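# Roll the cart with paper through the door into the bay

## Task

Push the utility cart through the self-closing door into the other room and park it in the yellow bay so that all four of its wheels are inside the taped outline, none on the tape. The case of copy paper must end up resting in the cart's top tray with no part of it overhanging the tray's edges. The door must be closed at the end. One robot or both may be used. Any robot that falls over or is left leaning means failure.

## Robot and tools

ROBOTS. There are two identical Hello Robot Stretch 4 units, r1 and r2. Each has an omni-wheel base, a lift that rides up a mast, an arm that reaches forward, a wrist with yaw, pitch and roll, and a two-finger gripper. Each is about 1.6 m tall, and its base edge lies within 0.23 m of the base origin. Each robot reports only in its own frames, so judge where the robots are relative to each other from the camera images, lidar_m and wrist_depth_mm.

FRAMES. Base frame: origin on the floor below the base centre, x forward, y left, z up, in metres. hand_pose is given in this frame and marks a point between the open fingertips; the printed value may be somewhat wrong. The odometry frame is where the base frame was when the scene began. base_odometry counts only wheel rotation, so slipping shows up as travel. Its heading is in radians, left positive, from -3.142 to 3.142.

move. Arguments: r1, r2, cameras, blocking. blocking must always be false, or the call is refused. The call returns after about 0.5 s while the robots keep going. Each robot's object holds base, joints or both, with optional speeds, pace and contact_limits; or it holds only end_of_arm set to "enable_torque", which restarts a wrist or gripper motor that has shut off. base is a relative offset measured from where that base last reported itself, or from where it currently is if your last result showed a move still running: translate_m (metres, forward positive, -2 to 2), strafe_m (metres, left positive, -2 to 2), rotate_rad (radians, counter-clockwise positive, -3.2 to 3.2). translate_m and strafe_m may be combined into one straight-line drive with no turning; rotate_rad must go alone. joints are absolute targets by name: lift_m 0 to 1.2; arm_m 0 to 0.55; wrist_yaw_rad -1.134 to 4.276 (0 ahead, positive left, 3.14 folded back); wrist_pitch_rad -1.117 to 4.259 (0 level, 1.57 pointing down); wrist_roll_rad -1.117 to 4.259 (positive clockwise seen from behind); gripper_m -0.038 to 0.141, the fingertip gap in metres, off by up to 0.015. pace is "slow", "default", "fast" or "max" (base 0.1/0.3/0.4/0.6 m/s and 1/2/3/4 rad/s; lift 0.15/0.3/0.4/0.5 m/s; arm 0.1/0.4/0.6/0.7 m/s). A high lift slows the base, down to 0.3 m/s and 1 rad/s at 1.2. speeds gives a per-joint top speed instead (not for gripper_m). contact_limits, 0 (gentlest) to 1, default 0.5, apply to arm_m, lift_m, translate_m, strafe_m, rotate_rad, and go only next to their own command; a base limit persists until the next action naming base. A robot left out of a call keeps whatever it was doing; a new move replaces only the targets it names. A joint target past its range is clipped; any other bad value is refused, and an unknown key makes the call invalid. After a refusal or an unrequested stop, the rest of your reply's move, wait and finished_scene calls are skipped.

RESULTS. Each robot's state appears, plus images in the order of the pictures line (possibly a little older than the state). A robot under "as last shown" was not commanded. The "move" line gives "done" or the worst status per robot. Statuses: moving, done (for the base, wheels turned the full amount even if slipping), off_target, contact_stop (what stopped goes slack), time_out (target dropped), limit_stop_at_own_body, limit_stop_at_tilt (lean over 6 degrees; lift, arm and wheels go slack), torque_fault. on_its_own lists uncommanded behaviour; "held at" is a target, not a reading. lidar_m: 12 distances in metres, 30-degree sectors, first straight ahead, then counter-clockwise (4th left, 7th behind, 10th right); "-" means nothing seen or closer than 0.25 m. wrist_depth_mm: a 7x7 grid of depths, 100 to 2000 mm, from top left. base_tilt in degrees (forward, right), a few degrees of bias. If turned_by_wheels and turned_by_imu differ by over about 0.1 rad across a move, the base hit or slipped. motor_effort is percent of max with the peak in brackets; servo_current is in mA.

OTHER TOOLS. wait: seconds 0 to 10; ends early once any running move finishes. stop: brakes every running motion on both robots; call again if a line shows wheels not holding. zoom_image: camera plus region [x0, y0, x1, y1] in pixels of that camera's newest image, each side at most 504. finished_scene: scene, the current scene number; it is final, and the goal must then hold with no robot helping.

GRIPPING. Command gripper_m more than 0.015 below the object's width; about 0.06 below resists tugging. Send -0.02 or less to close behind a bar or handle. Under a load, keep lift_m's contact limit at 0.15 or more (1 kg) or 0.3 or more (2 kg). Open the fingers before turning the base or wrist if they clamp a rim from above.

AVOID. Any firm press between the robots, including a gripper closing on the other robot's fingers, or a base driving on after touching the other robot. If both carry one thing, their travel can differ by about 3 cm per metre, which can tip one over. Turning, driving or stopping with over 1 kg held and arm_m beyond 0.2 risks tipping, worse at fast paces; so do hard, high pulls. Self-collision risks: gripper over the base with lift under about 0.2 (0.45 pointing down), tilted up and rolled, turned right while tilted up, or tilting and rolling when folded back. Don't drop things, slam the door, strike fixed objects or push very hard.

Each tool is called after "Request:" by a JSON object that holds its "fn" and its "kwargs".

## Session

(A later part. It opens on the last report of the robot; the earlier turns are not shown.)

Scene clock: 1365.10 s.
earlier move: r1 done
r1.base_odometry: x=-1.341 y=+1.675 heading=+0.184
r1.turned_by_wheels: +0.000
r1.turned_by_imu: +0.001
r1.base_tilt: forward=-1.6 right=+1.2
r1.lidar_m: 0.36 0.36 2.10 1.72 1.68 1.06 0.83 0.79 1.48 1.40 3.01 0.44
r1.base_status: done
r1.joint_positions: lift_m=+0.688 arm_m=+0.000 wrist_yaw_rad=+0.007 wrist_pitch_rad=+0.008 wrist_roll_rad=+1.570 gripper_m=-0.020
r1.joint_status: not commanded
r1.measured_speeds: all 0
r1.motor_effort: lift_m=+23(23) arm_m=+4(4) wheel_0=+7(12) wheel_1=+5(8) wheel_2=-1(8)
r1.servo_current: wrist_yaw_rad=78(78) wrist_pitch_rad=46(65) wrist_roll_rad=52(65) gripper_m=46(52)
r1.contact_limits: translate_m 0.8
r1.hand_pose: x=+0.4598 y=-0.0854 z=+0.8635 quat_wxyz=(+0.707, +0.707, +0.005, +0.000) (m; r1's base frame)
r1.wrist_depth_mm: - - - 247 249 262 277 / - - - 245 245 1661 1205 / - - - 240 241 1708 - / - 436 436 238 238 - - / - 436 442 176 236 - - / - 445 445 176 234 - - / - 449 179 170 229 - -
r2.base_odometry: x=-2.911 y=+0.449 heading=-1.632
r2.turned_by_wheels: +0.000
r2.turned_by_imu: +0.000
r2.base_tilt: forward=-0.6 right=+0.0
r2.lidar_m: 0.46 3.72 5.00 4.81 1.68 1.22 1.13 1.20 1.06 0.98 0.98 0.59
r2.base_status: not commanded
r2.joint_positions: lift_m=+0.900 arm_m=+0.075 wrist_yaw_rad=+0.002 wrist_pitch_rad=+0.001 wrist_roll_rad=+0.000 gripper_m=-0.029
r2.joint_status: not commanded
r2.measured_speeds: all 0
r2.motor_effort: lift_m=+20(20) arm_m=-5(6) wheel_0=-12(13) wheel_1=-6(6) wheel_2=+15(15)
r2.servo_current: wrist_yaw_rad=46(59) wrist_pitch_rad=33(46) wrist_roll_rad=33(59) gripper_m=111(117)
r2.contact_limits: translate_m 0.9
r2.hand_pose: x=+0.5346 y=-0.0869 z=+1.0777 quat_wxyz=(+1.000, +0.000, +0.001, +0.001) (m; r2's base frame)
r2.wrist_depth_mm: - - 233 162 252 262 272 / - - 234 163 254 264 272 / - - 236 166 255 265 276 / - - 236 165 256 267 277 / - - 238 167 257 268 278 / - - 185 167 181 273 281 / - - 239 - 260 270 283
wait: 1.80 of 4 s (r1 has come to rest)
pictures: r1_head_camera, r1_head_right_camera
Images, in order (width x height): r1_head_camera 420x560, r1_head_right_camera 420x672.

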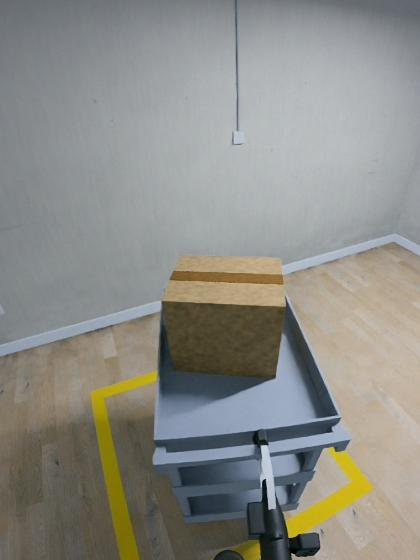

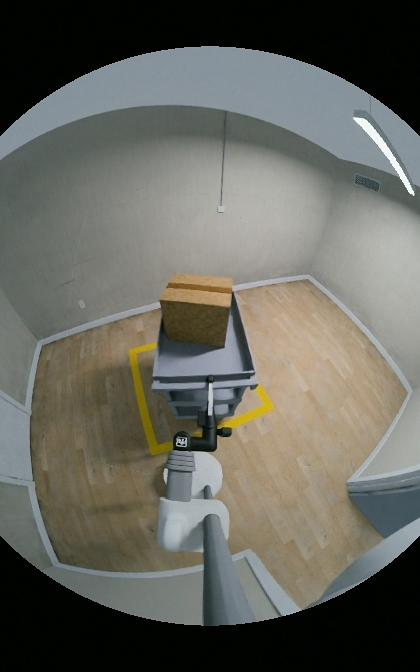

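Request:
{"fn": "move", "kwargs": {"r1": {"joints":{"gripper_m":0.13}}, "blocking": false}}

Request:
{"fn": "wait", "kwargs": {"seconds": 2}}

Request:
{"fn": "move", "kwargs": {"r1": {"base":{"translate_m":-0.3},"pace":"slow"}, "blocking": false}}

Request:
{"fn": "wait", "kwargs": {"seconds": 6}}

Request:
{"fn": "move", "kwargs": {"r1": {"base":{"strafe_m":0.9}}, "blocking": false}}

Request:
{"fn": "wait", "kwargs": {"seconds": 6, "cameras": ["r1_head_camera","r1_head_right_camera"]}}

Scene clock: 1375.70 s.
move: r1 moving
r1.base_odometry: x=-1.341 y=+1.675 heading=+0.184
r1.turned_by_wheels: +0.000
r1.turned_by_imu: +0.000
r1.base_tilt: forward=-1.6 right=+1.2
r1.lidar_m: 0.39 0.38 2.11 1.73 1.68 1.07 0.83 0.80 1.45 1.40 2.99 0.43
r1.base_status: not commanded
r1.joint_positions: lift_m=+0.688 arm_m=+0.000 wrist_yaw_rad=+0.007 wrist_pitch_rad=+0.008 wrist_roll_rad=+1.570 gripper_m=+0.005
r1.joint_status: gripper_m moving
r1.measured_speeds: all 0
r1.motor_effort: lift_m=+23(23) arm_m=+4(4) wheel_0=+8(8) wheel_1=+5(5) wheel_2=-1(1)
r1.servo_current: wrist_yaw_rad=59(72) wrist_pitch_rad=52(59) wrist_roll_rad=46(59) gripper_m=98(98)
r1.contact_limits: translate_m 0.8
r1.hand_pose: x=+0.4598 y=-0.0854 z=+0.8635 quat_wxyz=(+0.707, +0.707, +0.005, +0.000) (m; r1's base frame)
r1.wrist_depth_mm: - - - 249 252 262 279 / - - - 248 249 1661 1182 / - - - 243 246 1756 - / - 436 439 241 243 - - / - 439 445 180 238 - - / - 452 449 186 236 - - / - 459 159 174 230 - -
r2: as last shown
r2.base_tilt: forward=-0.6 right=+0.1
r2.lidar_m: 0.48 3.71 5.01 4.79 1.68 1.20 1.14 1.18 1.06 1.01 0.96 0.60
r2.motor_effort: lift_m=+20(20) arm_m=-5(5) wheel_0=-12(13) wheel_1=-5(6) wheel_2=+15(15)
r2.servo_current: wrist_yaw_rad=33(52) wrist_pitch_rad=46(46) wrist_roll_rad=46(59) gripper_m=111(111)
r2.contact_limits: translate_m 0.9
r2.wrist_depth_mm: - - 232 162 252 262 273 / - - 235 163 253 264 273 / - - 235 166 255 266 276 / - - 236 165 255 266 277 / - - 238 167 256 268 279 / - - 185 167 181 272 281 / - - 240 - 262 268 285
pictures: none

Scene clock: 1377.50 s.
earlier move: r1 done
r1.base_odometry: x=-1.341 y=+1.675 heading=+0.184
r1.turned_by_wheels: +0.000
r1.turned_by_imu: +0.000
r1.base_tilt: forward=-1.6 right=+1.3
r1.lidar_m: 0.38 0.39 2.10 1.72 1.70 1.07 0.81 0.79 1.47 1.41 3.00 0.44
r1.base_status: not commanded
r1.joint_positions: lift_m=+0.688 arm_m=+0.000 wrist_yaw_rad=+0.007 wrist_pitch_rad=+0.008 wrist_roll_rad=+1.570 gripper_m=+0.130
r1.joint_status: all done
r1.measured_speeds: all 0
r1.motor_effort: lift_m=+23(23) arm_m=+4(4) wheel_0=+8(8) wheel_1=+5(5) wheel_2=-1(1)
r1.servo_current: wrist_yaw_rad=59(78) wrist_pitch_rad=59(59) wrist_roll_rad=46(72) gripper_m=33(117)
r1.contact_limits: translate_m 0.8
r1.hand_pose: x=+0.4598 y=-0.0854 z=+0.8635 quat_wxyz=(+0.707, +0.707, +0.005, +0.000) (m; r1's base frame)
r1.wrist_depth_mm: - - - 250 254 266 282 / - - - 187 250 1708 1205 / - - - 244 246 1708 - / - 439 439 241 243 - - / - 442 449 180 239 - - / - 452 449 186 236 - - / - 452 158 163 181 - -
r2.base_odometry: x=-2.911 y=+0.449 heading=-1.632
r2.turned_by_wheels: +0.000
r2.turned_by_imu: +0.000
r2.base_tilt: forward=-0.6 right=+0.1
r2.lidar_m: 0.48 3.72 5.02 4.80 1.69 1.20 1.13 1.18 1.07 0.96 0.96 0.60
r2.base_status: not commanded
r2.joint_positions: lift_m=+0.900 arm_m=+0.075 wrist_yaw_rad=+0.002 wrist_pitch_rad=+0.001 wrist_roll_rad=+0.000 gripper_m=-0.029
r2.joint_status: not commanded
r2.measured_speeds: all 0
r2.motor_effort: lift_m=+20(20) arm_m=-5(6) wheel_0=-12(13) wheel_1=-5(6) wheel_2=+15(15)
r2.servo_current: wrist_yaw_rad=46(59) wrist_pitch_rad=39(46) wrist_roll_rad=52(59) gripper_m=117(117)
r2.contact_limits: translate_m 0.9
r2.hand_pose: x=+0.5346 y=-0.0869 z=+1.0777 quat_wxyz=(+1.000, +0.000, +0.001, +0.001) (m; r2's base frame)
r2.wrist_depth_mm: - - 233 162 252 263 272 / - - 234 163 253 265 273 / - - 236 166 255 265 276 / - - 236 165 256 267 277 / - - 238 167 257 268 279 / - - 185 167 181 272 282 / - - 239 - 262 270 283
wait: 1.80 of 2 s (r1 has come to rest)
pictures: none

Scene clock: 1378.00 s.
move: r1 moving
r1.base_odometry: x=-1.353 y=+1.673 heading=+0.183
r1.turned_by_wheels: +0.000
r1.turned_by_imu: +0.000
r1.base_tilt: forward=-1.6 right=+1.3
r1.lidar_m: 0.38 0.40 2.11 1.73 1.68 1.09 0.79 0.77 1.44 1.40 2.99 0.44
r1.base_status: translate_m moving
r1.joint_positions: lift_m=+0.688 arm_m=+0.000 wrist_yaw_rad=+0.002 wrist_pitch_rad=+0.002 wrist_roll_rad=+1.570 gripper_m=+0.130
r1.joint_status: not commanded
r1.measured_speeds: translate_m=-0.049 strafe_m=+0.001 rotate_rad=+0.003 lift_m=+0.000 arm_m=+0.000 wrist_yaw_rad=+0.000 wrist_pitch_rad=+0.000 wrist_roll_rad=+0.000
r1.motor_effort: lift_m=+21(23) arm_m=+4(4) wheel_0=-4(7) wheel_1=-5(5) wheel_2=+5(7)
r1.servo_current: wrist_yaw_rad=59(65) wrist_pitch_rad=39(52) wrist_roll_rad=52(52) gripper_m=46(46)
r1.hand_pose: x=+0.4594 y=-0.0869 z=+0.8653 quat_wxyz=(+0.707, +0.707, +0.001, +0.000) (m; r1's base frame)
r1.wrist_depth_mm: - - - - 270 277 278 / - - - 260 265 1708 1229 / - - - 258 259 1921 - / - - 452 195 255 - - / - 449 455 251 251 - - / - 195 462 248 248 194 - / - 469 466 147 244 - -
r2: as last shown
r2.lidar_m: 0.49 3.72 4.99 4.82 1.67 1.18 1.12 1.19 1.06 0.98 0.97 0.59
r2.motor_effort: lift_m=+20(20) arm_m=-5(5) wheel_0=-12(13) wheel_1=-6(6) wheel_2=+15(15)
r2.servo_current: wrist_yaw_rad=46(52) wrist_pitch_rad=39(46) wrist_roll_rad=39(52) gripper_m=111(111)
r2.contact_limits: translate_m 0.9
r2.wrist_depth_mm: - - 234 162 251 263 273 / - - 234 163 252 263 273 / - - 236 167 254 266 276 / - - 237 165 256 266 276 / - - 237 168 258 270 278 / - - 186 167 181 273 279 / - - 239 - 262 268 283
pictures: none

Scene clock: 1381.80 s.
earlier move: r1 done
r1.base_odometry: x=-1.636 y=+1.620 heading=+0.183
r1.turned_by_wheels: +0.000
r1.turned_by_imu: +0.000
r1.base_tilt: forward=-1.6 right=+1.2
r1.lidar_m: 0.67 2.22 2.08 1.61 1.57 0.69 0.56 0.53 0.57 1.35 3.13 0.75
r1.base_status: done
r1.joint_positions: lift_m=+0.688 arm_m=+0.000 wrist_yaw_rad=+0.002 wrist_pitch_rad=+0.002 wrist_roll_rad=+1.570 gripper_m=+0.130
r1.joint_status: not commanded
r1.measured_speeds: all 0
r1.motor_effort: lift_m=+21(23) arm_m=+4(4) wheel_0=-4(8) wheel_1=-3(6) wheel_2=+2(7)
r1.servo_current: wrist_yaw_rad=59(72) wrist_pitch_rad=46(52) wrist_roll_rad=39(65) gripper_m=39(52)
r1.hand_pose: x=+0.4594 y=-0.0869 z=+0.8653 quat_wxyz=(+0.707, +0.707, +0.001, +0.000) (m; r1's base frame)
r1.wrist_depth_mm: - - - - - 1708 1205 / - - - - - 1618 1229 / - - - 554 - 564 554 / - - - 544 - - 544 / - - 741 750 - - 539 / - 205 750 768 525 195 530 / - - - 141 - - 521
r2.base_odometry: x=-2.911 y=+0.449 heading=-1.632
r2.turned_by_wheels: +0.000
r2.turned_by_imu: +0.001
r2.base_tilt: forward=-0.6 right=+0.1
r2.lidar_m: 0.48 3.73 5.00 4.81 1.68 1.22 1.14 1.19 1.05 0.99 0.95 0.58
r2.base_status: not commanded
r2.joint_positions: lift_m=+0.900 arm_m=+0.075 wrist_yaw_rad=+0.002 wrist_pitch_rad=+0.001 wrist_roll_rad=+0.000 gripper_m=-0.029
r2.joint_status: not commanded
r2.measured_speeds: all 0
r2.motor_effort: lift_m=+20(20) arm_m=-5(6) wheel_0=-12(13) wheel_1=-5(6) wheel_2=+15(15)
r2.servo_current: wrist_yaw_rad=39(65) wrist_pitch_rad=46(46) wrist_roll_rad=52(59) gripper_m=111(117)
r2.contact_limits: translate_m 0.9
r2.hand_pose: x=+0.5346 y=-0.0869 z=+1.0777 quat_wxyz=(+1.000, +0.000, +0.001, +0.001) (m; r2's base frame)
r2.wrist_depth_mm: - - 232 162 252 263 272 / - - 234 163 254 263 273 / - - 236 167 254 265 276 / - - 236 165 255 268 276 / - - 237 168 258 270 278 / - - 186 167 181 272 279 / - - 240 - 262 270 283
wait: 3.80 of 6 s (r1 has come to rest)
pictures: none

Scene clock: 1382.30 s.
move: r1 moving
r1.base_odometry: x=-1.642 y=+1.656 heading=+0.183
r1.turned_by_wheels: +0.000
r1.turned_by_imu: +0.000
r1.base_tilt: forward=-1.6 right=+1.3
r1.lidar_m: 0.64 2.20 2.04 1.57 1.55 0.73 0.56 0.55 0.61 1.42 3.14 0.73
r1.base_status: strafe_m moving
r1.joint_positions: lift_m=+0.688 arm_m=+0.000 wrist_yaw_rad=+0.002 wrist_pitch_rad=+0.002 wrist_roll_rad=+1.570 gripper_m=+0.130
r1.joint_status: not commanded
r1.measured_speeds: translate_m=-0.001 strafe_m=+0.141 rotate_rad=+0.005 lift_m=+0.000 arm_m=+0.000 wrist_yaw_rad=+0.000 wrist_pitch_rad=+0.000 wrist_roll_rad=+0.000
r1.motor_effort: lift_m=+21(21) arm_m=+4(4) wheel_0=-10(12) wheel_1=+8(10) wheel_2=+0(2)
r1.servo_current: wrist_yaw_rad=39(59) wrist_pitch_rad=46(46) wrist_roll_rad=46(59) gripper_m=39(46)
r1.hand_pose: x=+0.4594 y=-0.0869 z=+0.8653 quat_wxyz=(+0.707, +0.707, +0.001, +0.000) (m; r1's base frame)
r1.wrist_depth_mm: - - - - - 1708 1229 / - - - - - 1537 597 / - - - 554 - 707 564 / - - 741 539 - - 549 / - - 741 750 - - 535 / - 205 759 759 525 195 521 / - - - 140 - - 521
r2: as last shown
r2.turned_by_imu: +0.000
r2.lidar_m: 0.48 3.70 5.01 4.80 1.65 1.21 1.13 1.20 1.06 0.99 0.96 0.57
r2.motor_effort: lift_m=+20(20) arm_m=-5(5) wheel_0=-12(13) wheel_1=-5(6) wheel_2=+15(15)
r2.servo_current: wrist_yaw_rad=46(52) wrist_pitch_rad=39(46) wrist_roll_rad=59(59) gripper_m=111(111)
r2.contact_limits: translate_m 0.9
r2.wrist_depth_mm: - - 234 162 252 263 272 / - - 234 163 253 265 272 / - - 236 166 255 266 276 / - - 236 165 255 268 277 / - - 238 168 258 270 279 / - - 186 167 181 272 281 / - - 239 - 262 270 282
pictures: none

Scene clock: 1386.13 s.
earlier move: r1 done
r1.base_odometry: x=-1.800 y=+2.505 heading=+0.183
r1.turned_by_wheels: +0.000
r1.turned_by_imu: +0.005
r1.base_tilt: forward=-1.6 right=+1.3
r1.lidar_m: 1.90 1.85 0.95 0.77 0.75 0.86 0.92 0.91 0.98 2.29 0.99 1.02
r1.base_status: done
r1.joint_positions: lift_m=+0.688 arm_m=+0.000 wrist_yaw_rad=+0.002 wrist_pitch_rad=+0.002 wrist_roll_rad=+1.570 gripper_m=+0.130
r1.joint_status: not commanded
r1.measured_speeds: all 0
r1.motor_effort: lift_m=+21(21) arm_m=+4(4) wheel_0=-1(12) wheel_1=+0(11) wheel_2=+0(2)
r1.servo_current: wrist_yaw_rad=33(72) wrist_pitch_rad=46(52) wrist_roll_rad=39(65) gripper_m=39(52)
r1.hand_pose: x=+0.4594 y=-0.0869 z=+0.8653 quat_wxyz=(+0.707, +0.707, +0.001, +0.000) (m; r1's base frame)
r1.wrist_depth_mm: - - - - - 1808 1182 / - - - - - 1863 1229 / - - - - - 1808 1182 / - - - - - 1708 1281 / - - - - - 1576 1255 / - 195 - - 188 199 1255 / - - - 140 - - 1281
r2.base_odometry: x=-2.911 y=+0.449 heading=-1.632
r2.turned_by_wheels: +0.000
r2.turned_by_imu: +0.001
r2.base_tilt: forward=-0.6 right=+0.1
r2.lidar_m: 0.46 3.73 5.01 4.79 1.66 1.22 1.13 1.18 1.05 0.98 0.97 0.59
r2.base_status: not commanded
r2.joint_positions: lift_m=+0.900 arm_m=+0.075 wrist_yaw_rad=+0.002 wrist_pitch_rad=+0.001 wrist_roll_rad=+0.000 gripper_m=-0.029
r2.joint_status: not commanded
r2.measured_speeds: all 0
r2.motor_effort: lift_m=+20(20) arm_m=-5(6) wheel_0=-12(13) wheel_1=-5(6) wheel_2=+15(15)
r2.servo_current: wrist_yaw_rad=46(59) wrist_pitch_rad=46(46) wrist_roll_rad=39(59) gripper_m=104(117)
r2.contact_limits: translate_m 0.9
r2.hand_pose: x=+0.5346 y=-0.0869 z=+1.0777 quat_wxyz=(+1.000, +0.000, +0.001, +0.001) (m; r2's base frame)
r2.wrist_depth_mm: - - 233 161 252 263 272 / - - 235 163 253 264 271 / - - 236 167 254 265 276 / - - 236 164 255 268 276 / - - 238 167 258 268 279 / - - 186 167 181 272 282 / - - 240 - 260 270 282
wait: 3.83 of 6 s (r1 has come to rest)
pictures: r1_head_camera, r1_head_right_camera
Images, in order (width x height): r1_head_camera 420x560, r1_head_right_camera 420x672.

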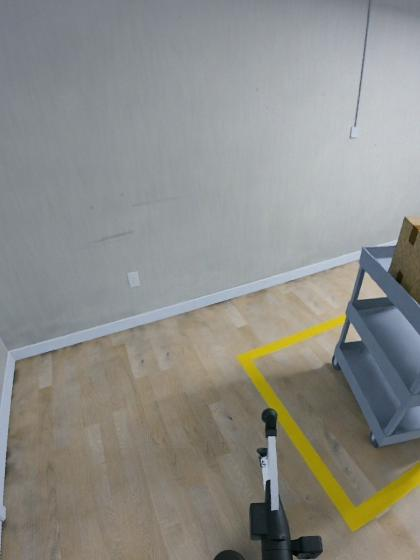

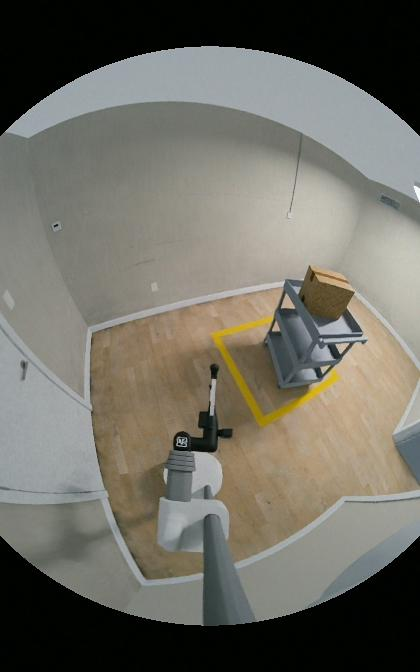

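Request:
{"fn": "move", "kwargs": {"r1": {"base":{"rotate_rad":-0.6}}, "blocking": false}}

Request:
{"fn": "wait", "kwargs": {"seconds": 4, "cameras": ["r1_head_camera"]}}

Request:
{"fn": "zoom_image", "kwargs": {"camera": "r1_head_camera", "region": [60, 180, 400, 500]}}

Scene clock: 1390.67 s.
move: r1 moving
r1.base_odometry: x=-1.800 y=+2.505 heading=-0.069
r1.turned_by_wheels: -0.253
r1.turned_by_imu: -0.254
r1.base_tilt: forward=-1.6 right=+1.3
r1.lidar_m: 1.36 1.86 1.35 0.82 0.73 0.79 1.00 0.89 0.91 1.15 2.32 0.97
r1.base_status: rotate_rad moving
r1.joint_positions: lift_m=+0.688 arm_m=+0.000 wrist_yaw_rad=+0.002 wrist_pitch_rad=+0.002 wrist_roll_rad=+1.570 gripper_m=+0.130
r1.joint_status: not commanded
r1.measured_speeds: translate_m=+0.001 strafe_m=+0.000 rotate_rad=-0.974 lift_m=+0.000 arm_m=+0.000 wrist_yaw_rad=+0.000 wrist_pitch_rad=+0.000 wrist_roll_rad=+0.000
r1.motor_effort: lift_m=+21(21) arm_m=+4(4) wheel_0=+4(8) wheel_1=+6(8) wheel_2=+5(8)
r1.servo_current: wrist_yaw_rad=52(52) wrist_pitch_rad=39(52) wrist_roll_rad=52(72) gripper_m=46(46)
r1.hand_pose: x=+0.4594 y=-0.0869 z=+0.8653 quat_wxyz=(+0.707, +0.707, +0.001, +0.000) (m; r1's base frame)
r1.wrist_depth_mm: - - 904 904 - - - / - - - - - 1863 1160 / - - - - - 1808 1229 / - - - - - 1808 1205 / - - - - - 1661 1205 / - 195 - - 189 199 1281 / - - - 141 - 1576 1229
r2: as last shown
r2.turned_by_imu: +0.000
r2.base_tilt: forward=-0.5 right=+0.1
r2.lidar_m: 0.45 3.73 5.01 4.80 1.68 1.22 1.14 1.20 1.05 0.98 0.98 0.58
r2.motor_effort: lift_m=+20(20) arm_m=-5(6) wheel_0=-12(13) wheel_1=-6(6) wheel_2=+15(15)
r2.servo_current: wrist_yaw_rad=46(52) wrist_pitch_rad=39(39) wrist_roll_rad=33(52) gripper_m=104(117)
r2.contact_limits: translate_m 0.9
r2.wrist_depth_mm: - - 233 162 253 263 272 / - - 235 163 253 264 273 / - - 236 166 256 265 276 / - - 236 165 256 267 277 / - - 238 167 258 268 279 / - - 185 167 181 272 281 / - - 240 - 262 268 285
pictures: none

Scene clock: 1391.57 s.
earlier move: r1 done
r1.base_odometry: x=-1.800 y=+2.505 heading=-0.417
r1.turned_by_wheels: -0.347
r1.turned_by_imu: -0.349
r1.base_tilt: forward=-1.6 right=+1.3
r1.lidar_m: 0.98 1.92 1.86 1.06 0.78 0.75 0.81 0.95 0.91 0.97 1.37 1.06
r1.base_status: done
r1.joint_positions: lift_m=+0.688 arm_m=+0.000 wrist_yaw_rad=+0.002 wrist_pitch_rad=+0.002 wrist_roll_rad=+1.570 gripper_m=+0.130
r1.joint_status: not commanded
r1.measured_speeds: all 0
r1.motor_effort: lift_m=+21(21) arm_m=+4(4) wheel_0=+2(8) wheel_1=+2(9) wheel_2=+0(8)
r1.servo_current: wrist_yaw_rad=46(72) wrist_pitch_rad=39(52) wrist_roll_rad=46(72) gripper_m=46(46)
r1.hand_pose: x=+0.4594 y=-0.0869 z=+0.8653 quat_wxyz=(+0.707, +0.707, +0.001, +0.000) (m; r1's base frame)
r1.wrist_depth_mm: - - - - - 1808 1182 / - - - - - 1756 1118 / - - - - - 891 917 / - - - 1060 - - - / - - 1182 1042 - 1336 1138 / - 210 - - 211 197 1255 / - - - 149 - 1808 1255
r2.base_odometry: x=-2.911 y=+0.449 heading=-1.632
r2.turned_by_wheels: +0.000
r2.turned_by_imu: +0.000
r2.base_tilt: forward=-0.6 right=+0.1
r2.lidar_m: 0.48 3.73 5.00 4.80 1.70 1.20 1.14 1.19 1.05 1.01 0.97 0.60
r2.base_status: not commanded
r2.joint_positions: lift_m=+0.900 arm_m=+0.075 wrist_yaw_rad=+0.002 wrist_pitch_rad=+0.001 wrist_roll_rad=+0.000 gripper_m=-0.029
r2.joint_status: not commanded
r2.measured_speeds: all 0
r2.motor_effort: lift_m=+20(20) arm_m=-5(6) wheel_0=-12(13) wheel_1=-6(6) wheel_2=+15(15)
r2.servo_current: wrist_yaw_rad=52(59) wrist_pitch_rad=39(46) wrist_roll_rad=39(52) gripper_m=111(117)
r2.contact_limits: translate_m 0.9
r2.hand_pose: x=+0.5346 y=-0.0869 z=+1.0777 quat_wxyz=(+1.000, +0.000, +0.001, +0.001) (m; r2's base frame)
r2.wrist_depth_mm: - - 234 161 251 263 272 / - - 234 163 253 265 273 / - - 236 167 255 265 276 / - - 236 165 255 267 277 / - - 238 168 258 268 281 / - - 186 167 181 272 281 / - - 239 - 262 270 283
wait: 0.90 of 4 s (r1 has come to rest)
pictures: r1_head_camera
Images, in order (width x height): r1_head_camera 420x560.

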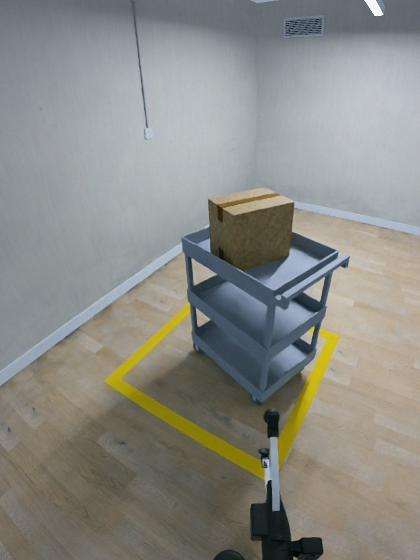

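Scaled by 1.482 from the camera's 420x560 image, which has a finer 600x800 frame.

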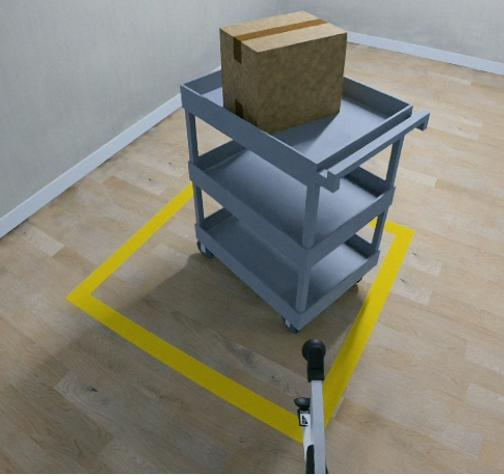

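Request:
{"fn": "zoom_image", "kwargs": {"camera": "r1_head_camera", "region": [240, 310, 350, 420]}}

Request:
{"fn": "zoom_image", "kwargs": {"camera": "r1_head_camera", "region": [170, 290, 280, 400]}}

Scaled by 4.582 from the camera's 420x560 image, which has a finer 600x800 frame.

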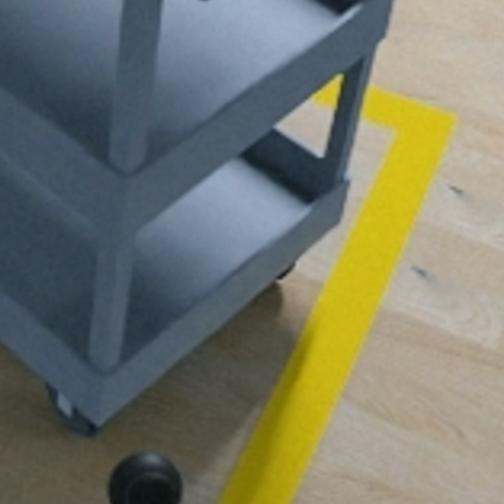

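Scaled by 4.582 from the camera's 420x560 image, which has a finer 600x800 frame.

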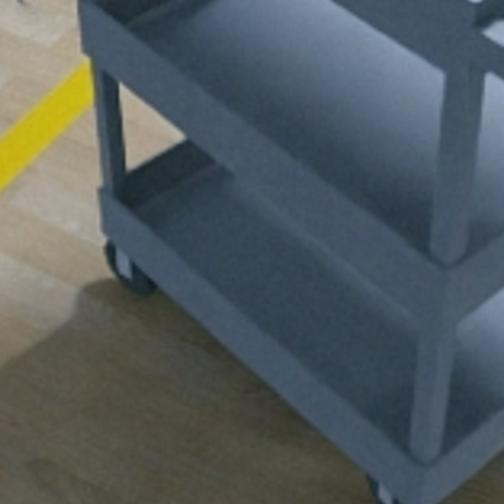

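Request:
{"fn": "move", "kwargs": {"r2": {"joints":{"gripper_m":0.13}}, "blocking": false}}

Request:
{"fn": "wait", "kwargs": {"seconds": 2}}

Request:
{"fn": "move", "kwargs": {"r2": {"base":{"translate_m":-0.35}}, "r1": {"base":{"rotate_rad":-0.5}}, "blocking": false}}

Request:
{"fn": "wait", "kwargs": {"seconds": 5}}

Request:
{"fn": "wait", "kwargs": {"seconds": 5, "cameras": ["r1_head_camera","r1_head_right_camera","r2_head_camera","r2_head_left_camera","r2_head_right_camera"]}}

Scene clock: 1402.93 s.
move: r2 moving
r1: as last shown
r1.turned_by_wheels: +0.000
r1.turned_by_imu: +0.000
r1.base_tilt: forward=-1.6 right=+1.2
r1.lidar_m: 0.99 1.91 1.86 1.01 0.79 0.76 0.82 0.93 0.91 0.97 1.34 1.04
r1.motor_effort: lift_m=+21(21) arm_m=+4(4) wheel_0=+2(2) wheel_1=+2(2) wheel_2=+0(0)
r1.servo_current: wrist_yaw_rad=52(52) wrist_pitch_rad=46(52) wrist_roll_rad=52(52) gripper_m=46(46)
r1.wrist_depth_mm: - - - - - 1808 1205 / - - - - - 1708 1098 / - - - - - 904 931 / - - - 1060 - - - / - - 1160 1025 - 1366 1118 / - 210 - - 209 197 1255 / - - - 149 - 1808 1281
r2.base_odometry: x=-2.911 y=+0.449 heading=-1.633
r2.turned_by_wheels: +0.000
r2.turned_by_imu: +0.000
r2.base_tilt: forward=-0.6 right=+0.1
r2.lidar_m: 0.46 3.73 4.99 4.81 1.66 1.17 1.12 1.18 1.07 1.00 0.97 0.60
r2.base_status: not commanded
r2.joint_positions: lift_m=+0.900 arm_m=+0.075 wrist_yaw_rad=+0.001 wrist_pitch_rad=+0.001 wrist_roll_rad=+0.000 gripper_m=-0.003
r2.joint_status: gripper_m moving
r2.measured_speeds: translate_m=-0.001 strafe_m=+0.000 rotate_rad=+0.000 lift_m=+0.000 arm_m=+0.000 wrist_yaw_rad=-0.004 wrist_pitch_rad=+0.000 wrist_roll_rad=+0.000
r2.motor_effort: lift_m=+20(20) arm_m=-5(5) wheel_0=-9(13) wheel_1=-5(6) wheel_2=+9(15)
r2.servo_current: wrist_yaw_rad=46(59) wrist_pitch_rad=39(46) wrist_roll_rad=39(59) gripper_m=98(98)
r2.contact_limits: translate_m 0.9
r2.hand_pose: x=+0.5345 y=-0.0871 z=+1.0777 quat_wxyz=(+1.000, +0.000, +0.001, +0.001) (m; r2's base frame)
r2.wrist_depth_mm: - - 236 167 257 268 279 / - - 238 167 258 270 281 / - - 239 168 260 272 283 / - - 240 169 260 274 286 / - - 242 172 264 276 286 / - - 187 173 185 277 287 / - - 243 - 268 281 291
pictures: none

Scene clock: 1404.80 s.
earlier move: r2 done
r1.base_odometry: x=-1.800 y=+2.505 heading=-0.417
r1.turned_by_wheels: +0.000
r1.turned_by_imu: +0.000
r1.base_tilt: forward=-1.6 right=+1.3
r1.lidar_m: 0.96 1.93 1.85 1.01 0.78 0.75 0.83 0.94 0.92 0.97 1.35 1.04
r1.base_status: not commanded
r1.joint_positions: lift_m=+0.688 arm_m=+0.000 wrist_yaw_rad=+0.002 wrist_pitch_rad=+0.002 wrist_roll_rad=+1.570 gripper_m=+0.130
r1.joint_status: not commanded
r1.measured_speeds: all 0
r1.motor_effort: lift_m=+21(21) arm_m=+4(4) wheel_0=+1(2) wheel_1=+2(2) wheel_2=+0(0)
r1.servo_current: wrist_yaw_rad=52(78) wrist_pitch_rad=39(52) wrist_roll_rad=65(72) gripper_m=46(46)
r1.hand_pose: x=+0.4594 y=-0.0869 z=+0.8653 quat_wxyz=(+0.707, +0.707, +0.001, +0.000) (m; r1's base frame)
r1.wrist_depth_mm: - - - - - 1808 1205 / - - - - - 1661 1098 / - - - - - 904 904 / - - - 1078 - - - / - - 1160 1042 - 1336 1138 / - 211 - - 210 196 1229 / - - - 149 - 1808 1281
r2.base_odometry: x=-2.911 y=+0.449 heading=-1.632
r2.turned_by_wheels: +0.000
r2.turned_by_imu: +0.001
r2.base_tilt: forward=-0.7 right=+0.0
r2.lidar_m: 0.90 3.73 5.00 4.79 1.70 1.18 1.14 1.19 1.05 1.01 1.07 0.95
r2.base_status: not commanded
r2.joint_positions: lift_m=+0.900 arm_m=+0.075 wrist_yaw_rad=+0.001 wrist_pitch_rad=+0.001 wrist_roll_rad=+0.000 gripper_m=+0.130
r2.joint_status: all done
r2.measured_speeds: all 0
r2.motor_effort: lift_m=+20(20) arm_m=-5(6) wheel_0=-3(13) wheel_1=-1(6) wheel_2=+4(15)
r2.servo_current: wrist_yaw_rad=46(59) wrist_pitch_rad=46(46) wrist_roll_rad=39(65) gripper_m=52(124)
r2.contact_limits: translate_m 0.9
r2.hand_pose: x=+0.5345 y=-0.0871 z=+1.0777 quat_wxyz=(+1.000, +0.000, +0.001, +0.001) (m; r2's base frame)
r2.wrist_depth_mm: - - - - - - - / - - - 661 - - - / - - - 661 - - - / - - - 668 - - - / - - - 676 - - - / - - 217 580 190 - - / - - - - - - -
wait: 1.87 of 2 s (r2 has come to rest)
pictures: none

Scene clock: 1405.30 s.
move: r1 moving; r2 moving
r1.base_odometry: x=-1.800 y=+2.505 heading=-0.669
r1.turned_by_wheels: -0.253
r1.turned_by_imu: -0.254
r1.base_tilt: forward=-1.6 right=+1.3
r1.lidar_m: 0.97 1.26 1.87 1.47 0.87 0.75 0.79 0.94 0.90 0.92 1.09 2.25
r1.base_status: rotate_rad moving
r1.joint_positions: lift_m=+0.688 arm_m=+0.000 wrist_yaw_rad=+0.002 wrist_pitch_rad=+0.002 wrist_roll_rad=+1.570 gripper_m=+0.130
r1.joint_status: not commanded
r1.measured_speeds: translate_m=+0.000 strafe_m=+0.000 rotate_rad=-0.974 lift_m=+0.000 arm_m=+0.000 wrist_yaw_rad=+0.000 wrist_pitch_rad=+0.000 wrist_roll_rad=+0.000
r1.motor_effort: lift_m=+21(21) arm_m=+4(4) wheel_0=+6(8) wheel_1=+7(8) wheel_2=+6(7)
r1.servo_current: wrist_yaw_rad=39(65) wrist_pitch_rad=46(46) wrist_roll_rad=59(65) gripper_m=39(46)
r1.hand_pose: x=+0.4594 y=-0.0869 z=+0.8653 quat_wxyz=(+0.707, +0.707, +0.001, +0.000) (m; r1's base frame)
r1.wrist_depth_mm: - - - - - 1756 1205 / - - - - - 1708 1229 / - - - - - 1756 1182 / - - - - - 1808 1060 / - - - 1118 - 854 - / - 211 1025 1008 209 195 - / - - - 147 - 1255 1182
r2.base_odometry: x=-2.909 y=+0.481 heading=-1.632
r2.turned_by_wheels: +0.000
r2.turned_by_imu: +0.000
r2.base_tilt: forward=-0.7 right=+0.1
r2.lidar_m: 1.09 3.73 5.02 4.72 1.63 1.18 1.11 1.15 1.04 0.99 1.04 1.06
r2.base_status: translate_m moving
r2.joint_positions: lift_m=+0.900 arm_m=+0.075 wrist_yaw_rad=+0.001 wrist_pitch_rad=+0.001 wrist_roll_rad=+0.000 gripper_m=+0.130
r2.joint_status: not commanded
r2.measured_speeds: translate_m=-0.123 strafe_m=+0.000 rotate_rad=+0.001 lift_m=+0.000 arm_m=+0.000 wrist_yaw_rad=+0.000 wrist_pitch_rad=+0.000 wrist_roll_rad=+0.000
r2.motor_effort: lift_m=+20(20) arm_m=-5(6) wheel_0=-6(11) wheel_1=-8(8) wheel_2=+12(13)
r2.servo_current: wrist_yaw_rad=59(59) wrist_pitch_rad=46(46) wrist_roll_rad=65(65) gripper_m=46(59)
r2.hand_pose: x=+0.5345 y=-0.0871 z=+1.0777 quat_wxyz=(+1.000, +0.000, +0.001, +0.001) (m; r2's base frame)
r2.wrist_depth_mm: - - - - - - - / - - - - - - - / - - - - - - - / - - - - - - - / - - - - - - - / - - 218 854 190 - - / - - - - - - -
pictures: none

Scene clock: 1406.10 s.
earlier move: r1 done; r2 moving
r1.base_odometry: x=-1.800 y=+2.505 heading=-0.916
r1.turned_by_wheels: -0.247
r1.turned_by_imu: -0.249
r1.base_tilt: forward=-1.6 right=+1.3
r1.lidar_m: 1.05 0.99 1.92 1.85 1.01 0.78 0.75 0.84 0.92 0.90 0.96 1.37
r1.base_status: done
r1.joint_positions: lift_m=+0.688 arm_m=+0.000 wrist_yaw_rad=+0.002 wrist_pitch_rad=+0.002 wrist_roll_rad=+1.570 gripper_m=+0.130
r1.joint_status: not commanded
r1.measured_speeds: all 0
r1.motor_effort: lift_m=+21(21) arm_m=+4(4) wheel_0=+1(8) wheel_1=+1(8) wheel_2=-1(7)
r1.servo_current: wrist_yaw_rad=52(65) wrist_pitch_rad=39(46) wrist_roll_rad=46(65) gripper_m=46(46)
r1.hand_pose: x=+0.4594 y=-0.0869 z=+0.8653 quat_wxyz=(+0.707, +0.707, +0.001, +0.000) (m; r1's base frame)
r1.wrist_depth_mm: 1808 - - - - 1661 1229 / - - - - - 1708 1229 / - - - - - 1808 1255 / - - - - - 1808 1255 / - - - - - 1756 1182 / - 211 - - - 196 1160 / - - - 147 - 960 946
r2.base_odometry: x=-2.898 y=+0.658 heading=-1.632
r2.turned_by_wheels: +0.000
r2.turned_by_imu: +0.000
r2.base_tilt: forward=-0.7 right=+0.1
r2.lidar_m: 1.49 3.95 5.01 3.97 1.37 0.99 0.93 0.95 1.06 1.02 1.05 1.34
r2.base_status: translate_m moving
r2.joint_positions: lift_m=+0.900 arm_m=+0.075 wrist_yaw_rad=+0.001 wrist_pitch_rad=+0.001 wrist_roll_rad=+0.000 gripper_m=+0.130
r2.joint_status: not commanded
r2.measured_speeds: translate_m=-0.269 strafe_m=-0.001 rotate_rad=-0.002 lift_m=+0.000 arm_m=+0.000 wrist_yaw_rad=+0.000 wrist_pitch_rad=+0.000 wrist_roll_rad=+0.000
r2.motor_effort: lift_m=+20(20) arm_m=-5(6) wheel_0=-5(11) wheel_1=-3(9) wheel_2=+5(14)
r2.servo_current: wrist_yaw_rad=52(59) wrist_pitch_rad=46(46) wrist_roll_rad=39(65) gripper_m=59(59)
r2.hand_pose: x=+0.5345 y=-0.0871 z=+1.0777 quat_wxyz=(+1.000, +0.000, +0.001, +0.001) (m; r2's base frame)
r2.wrist_depth_mm: - - - - - - - / - - - - - - - / - - - - 1255 - - / - - - - 1255 - - / - - - - 1160 - - / - - 218 - 189 - - / - - - - - - -
wait: 0.80 of 5 s (r1 has come to rest)
pictures: none

Scene clock: 1407.47 s.
earlier move: r2 done
r1.base_odometry: x=-1.800 y=+2.505 heading=-0.916
r1.turned_by_wheels: +0.000
r1.turned_by_imu: +0.000
r1.base_tilt: forward=-1.6 right=+1.2
r1.lidar_m: 1.03 0.99 1.93 1.87 0.99 0.78 0.75 0.83 0.93 0.90 0.97 1.36
r1.base_status: done
r1.joint_positions: lift_m=+0.688 arm_m=+0.000 wrist_yaw_rad=+0.002 wrist_pitch_rad=+0.002 wrist_roll_rad=+1.570 gripper_m=+0.130
r1.joint_status: not commanded
r1.measured_speeds: all 0
r1.motor_effort: lift_m=+21(21) arm_m=+4(4) wheel_0=+1(8) wheel_1=+0(8) wheel_2=-1(7)
r1.servo_current: wrist_yaw_rad=52(65) wrist_pitch_rad=39(52) wrist_roll_rad=52(65) gripper_m=39(52)
r1.hand_pose: x=+0.4594 y=-0.0869 z=+0.8653 quat_wxyz=(+0.707, +0.707, +0.001, +0.000) (m; r1's base frame)
r1.wrist_depth_mm: 1808 - - - - 1661 1229 / - - - - - 1756 1229 / - - - - - 1808 1255 / - - - - - 1708 1255 / - - - - - 1708 1205 / - 211 - - - 196 1138 / - - - 147 - 960 946
r2.base_odometry: x=-2.889 y=+0.798 heading=-1.632
r2.turned_by_wheels: +0.000
r2.turned_by_imu: +0.000
r2.base_tilt: forward=-0.7 right=+0.1
r2.lidar_m: 3.71 4.08 4.99 3.40 1.15 0.83 0.78 0.83 1.05 1.01 1.06 1.44
r2.base_status: done
r2.joint_positions: lift_m=+0.900 arm_m=+0.075 wrist_yaw_rad=+0.001 wrist_pitch_rad=+0.001 wrist_roll_rad=+0.000 gripper_m=+0.130
r2.joint_status: not commanded
r2.measured_speeds: all 0
r2.motor_effort: lift_m=+20(20) arm_m=-5(6) wheel_0=-3(11) wheel_1=-3(9) wheel_2=+3(14)
r2.servo_current: wrist_yaw_rad=46(59) wrist_pitch_rad=33(46) wrist_roll_rad=33(65) gripper_m=59(59)
r2.hand_pose: x=+0.5345 y=-0.0871 z=+1.0777 quat_wxyz=(+1.000, +0.000, +0.001, +0.001) (m; r2's base frame)
r2.wrist_depth_mm: - - - - - - - / - - - - - - - / - - - - - - - / - - - - - - - / - - - - - - - / - - 218 - 220 - - / - - - - - - -
wait: 1.37 of 5 s (r2 has come to rest)
pictures: r1_head_camera, r1_head_right_camera, r2_head_camera, r2_head_left_camera, r2_head_right_camera
Images, in order (width x height): r1_head_camera 420x560, r1_head_right_camera 420x672, r2_head_camera 420x560, r2_head_left_camera 420x672, r2_head_right_camera 420x672.

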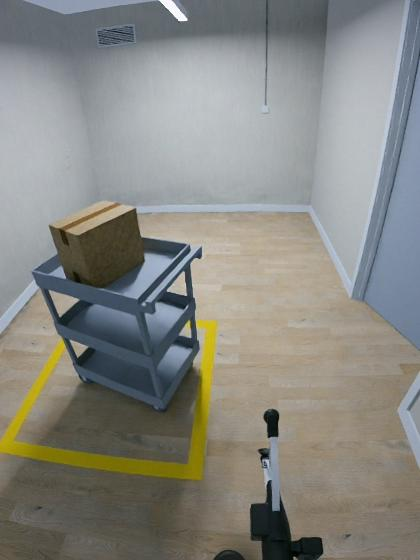

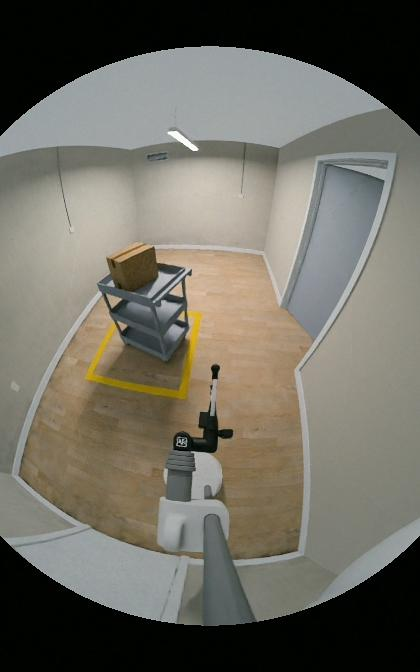

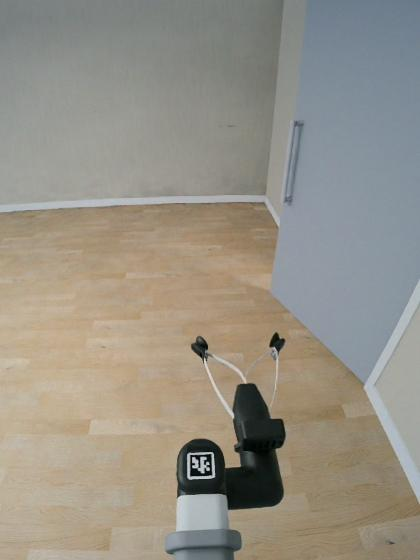

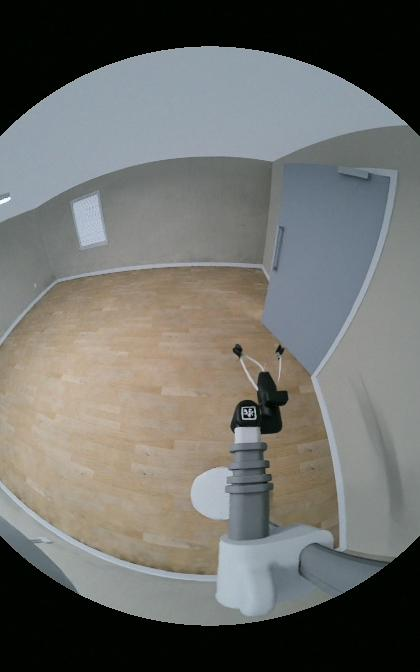

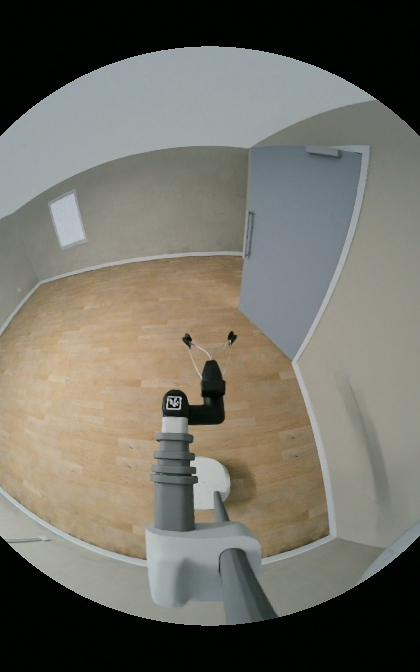

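Request:
{"fn": "wait", "kwargs": {"seconds": 4, "cameras": ["r1_head_camera","r1_head_right_camera","r2_head_right_camera"]}}

Request:
{"fn": "zoom_image", "kwargs": {"camera": "r1_head_camera", "region": [0, 190, 240, 430]}}

Scene clock: 1415.47 s.
r1.base_odometry: x=-1.800 y=+2.505 heading=-0.916
r1.turned_by_wheels: +0.000
r1.turned_by_imu: -0.001
r1.base_tilt: forward=-1.6 right=+1.3
r1.lidar_m: 1.01 0.99 1.91 1.85 1.01 0.78 0.74 0.84 0.94 0.91 0.95 1.37
r1.base_status: done
r1.joint_positions: lift_m=+0.688 arm_m=+0.000 wrist_yaw_rad=+0.002 wrist_pitch_rad=+0.002 wrist_roll_rad=+1.570 gripper_m=+0.130
r1.joint_status: not commanded
r1.measured_speeds: all 0
r1.motor_effort: lift_m=+21(21) arm_m=+4(4) wheel_0=+1(8) wheel_1=+1(8) wheel_2=-1(7)
r1.servo_current: wrist_yaw_rad=46(65) wrist_pitch_rad=39(52) wrist_roll_rad=39(65) gripper_m=46(52)
r1.hand_pose: x=+0.4594 y=-0.0869 z=+0.8653 quat_wxyz=(+0.707, +0.707, +0.001, +0.000) (m; r1's base frame)
r1.wrist_depth_mm: 1808 - - - - 1708 1255 / - - - - - 1808 1229 / - - - - - 1756 1255 / - - - - - 1808 1255 / - - - - - 1808 1205 / - 211 - - - 197 1138 / - - - 147 - 960 946
r2.base_odometry: x=-2.889 y=+0.798 heading=-1.632
r2.turned_by_wheels: +0.000
r2.turned_by_imu: +0.001
r2.base_tilt: forward=-0.7 right=+0.1
r2.lidar_m: 3.73 4.07 4.99 3.40 1.17 0.82 0.77 0.84 1.07 1.00 1.04 1.42
r2.base_status: done
r2.joint_positions: lift_m=+0.900 arm_m=+0.075 wrist_yaw_rad=+0.001 wrist_pitch_rad=+0.001 wrist_roll_rad=+0.000 gripper_m=+0.130
r2.joint_status: not commanded
r2.measured_speeds: all 0
r2.motor_effort: lift_m=+20(20) arm_m=-6(6) wheel_0=-2(11) wheel_1=-4(9) wheel_2=+3(14)
r2.servo_current: wrist_yaw_rad=46(59) wrist_pitch_rad=39(46) wrist_roll_rad=39(65) gripper_m=52(59)
r2.hand_pose: x=+0.5345 y=-0.0871 z=+1.0777 quat_wxyz=(+1.000, +0.000, +0.001, +0.001) (m; r2's base frame)
r2.wrist_depth_mm: - - - - - - - / - - - - - - - / - - - - - - - / - - - - - - - / - - - - - - - / - - 218 - 219 - - / - - - - - - -
wait: 4.00 s; at rest from the start
pictures: r1_head_camera, r1_head_right_camera, r2_head_right_camera
Images, in order (width x height): r1_head_camera 420x560, r1_head_right_camera 420x672, r2_head_right_camera 420x672.

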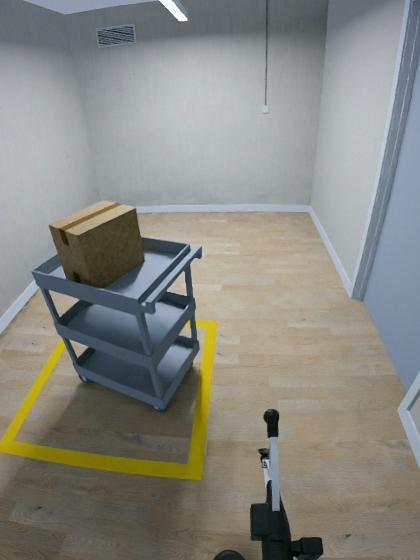

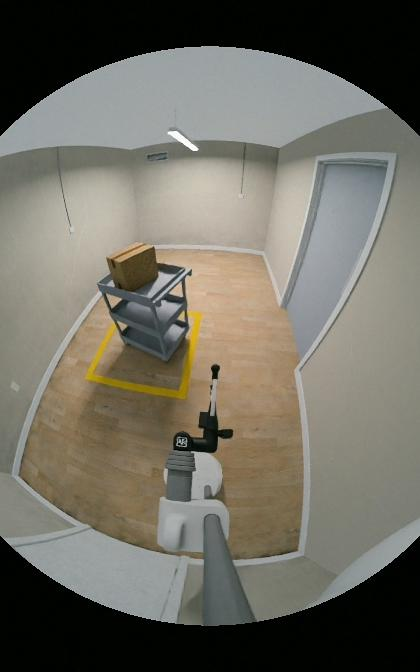

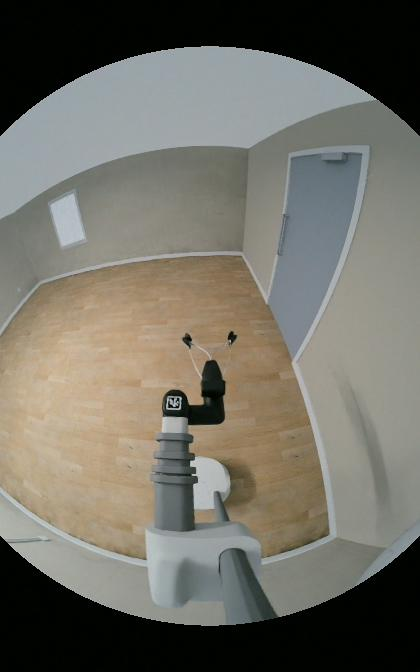

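Scaled by 2.100 from the camera's 420x560 image, which has a finer 600x800 frame.

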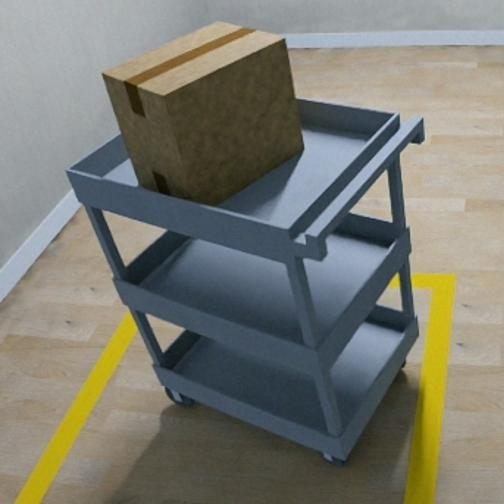

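Request:
{"fn": "wait", "kwargs": {"seconds": 2, "cameras": ["r2_head_right_camera"]}}

Request:
{"fn": "zoom_image", "kwargs": {"camera": "r2_head_right_camera", "region": [230, 130, 390, 370]}}

Scene clock: 1422.90 s.
r1.base_odometry: x=-1.800 y=+2.505 heading=-0.916
r1.turned_by_wheels: +0.000
r1.turned_by_imu: +0.000
r1.base_tilt: forward=-1.6 right=+1.3
r1.lidar_m: 1.04 0.97 1.91 1.87 1.03 0.78 0.74 0.83 0.94 0.90 0.96 1.36
r1.base_status: done
r1.joint_positions: lift_m=+0.688 arm_m=+0.000 wrist_yaw_rad=+0.002 wrist_pitch_rad=+0.002 wrist_roll_rad=+1.570 gripper_m=+0.130
r1.joint_status: not commanded
r1.measured_speeds: all 0
r1.motor_effort: lift_m=+21(21) arm_m=+4(4) wheel_0=+1(8) wheel_1=+1(8) wheel_2=-1(7)
r1.servo_current: wrist_yaw_rad=52(65) wrist_pitch_rad=39(52) wrist_roll_rad=59(65) gripper_m=39(52)
r1.hand_pose: x=+0.4594 y=-0.0869 z=+0.8653 quat_wxyz=(+0.707, +0.707, +0.001, +0.000) (m; r1's base frame)
r1.wrist_depth_mm: 1808 - - - - 1661 1229 / - - - - - 1708 1229 / - - - - - 1808 1229 / - - - - - 1756 1255 / - - - - - 1808 1182 / - 211 - - - 196 1160 / - - - 147 - 991 931
r2.base_odometry: x=-2.889 y=+0.798 heading=-1.632
r2.turned_by_wheels: +0.000
r2.turned_by_imu: +0.001
r2.base_tilt: forward=-0.7 right=+0.0
r2.lidar_m: 3.72 4.07 5.03 3.37 1.16 0.84 0.80 0.82 1.08 1.01 1.04 1.42
r2.base_status: done
r2.joint_positions: lift_m=+0.900 arm_m=+0.075 wrist_yaw_rad=+0.001 wrist_pitch_rad=+0.001 wrist_roll_rad=+0.000 gripper_m=+0.130
r2.joint_status: not commanded
r2.measured_speeds: all 0
r2.motor_effort: lift_m=+20(20) arm_m=-5(6) wheel_0=-3(11) wheel_1=-4(9) wheel_2=+3(14)
r2.servo_current: wrist_yaw_rad=46(59) wrist_pitch_rad=33(46) wrist_roll_rad=39(65) gripper_m=46(59)
r2.hand_pose: x=+0.5345 y=-0.0871 z=+1.0777 quat_wxyz=(+1.000, +0.000, +0.001, +0.001) (m; r2's base frame)
r2.wrist_depth_mm: - - - - - - - / - - - - - - - / - - - - - - - / - - - - - - - / - - - - - - - / - - 218 - 220 - - / - - - - - - -
wait: 2.00 s; at rest from the start
pictures: r2_head_right_camera
Images, in order (width x height): r2_head_right_camera 420x672.

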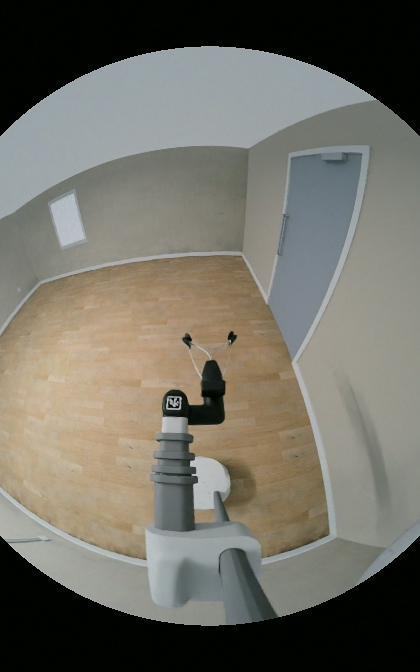

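Scaled by 2.100 from the camera's 420x672 image, which has a finer 600x960 frame.

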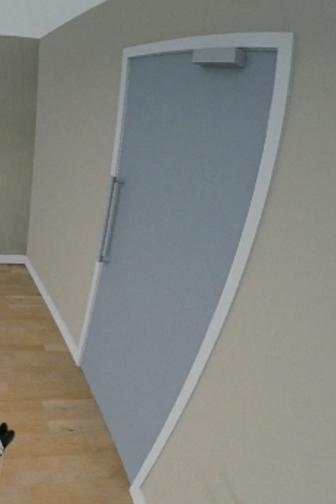

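Shut.

Request:
{"fn": "finished_scene", "kwargs": {"scene": 2}}

The scene is finished: the task was done.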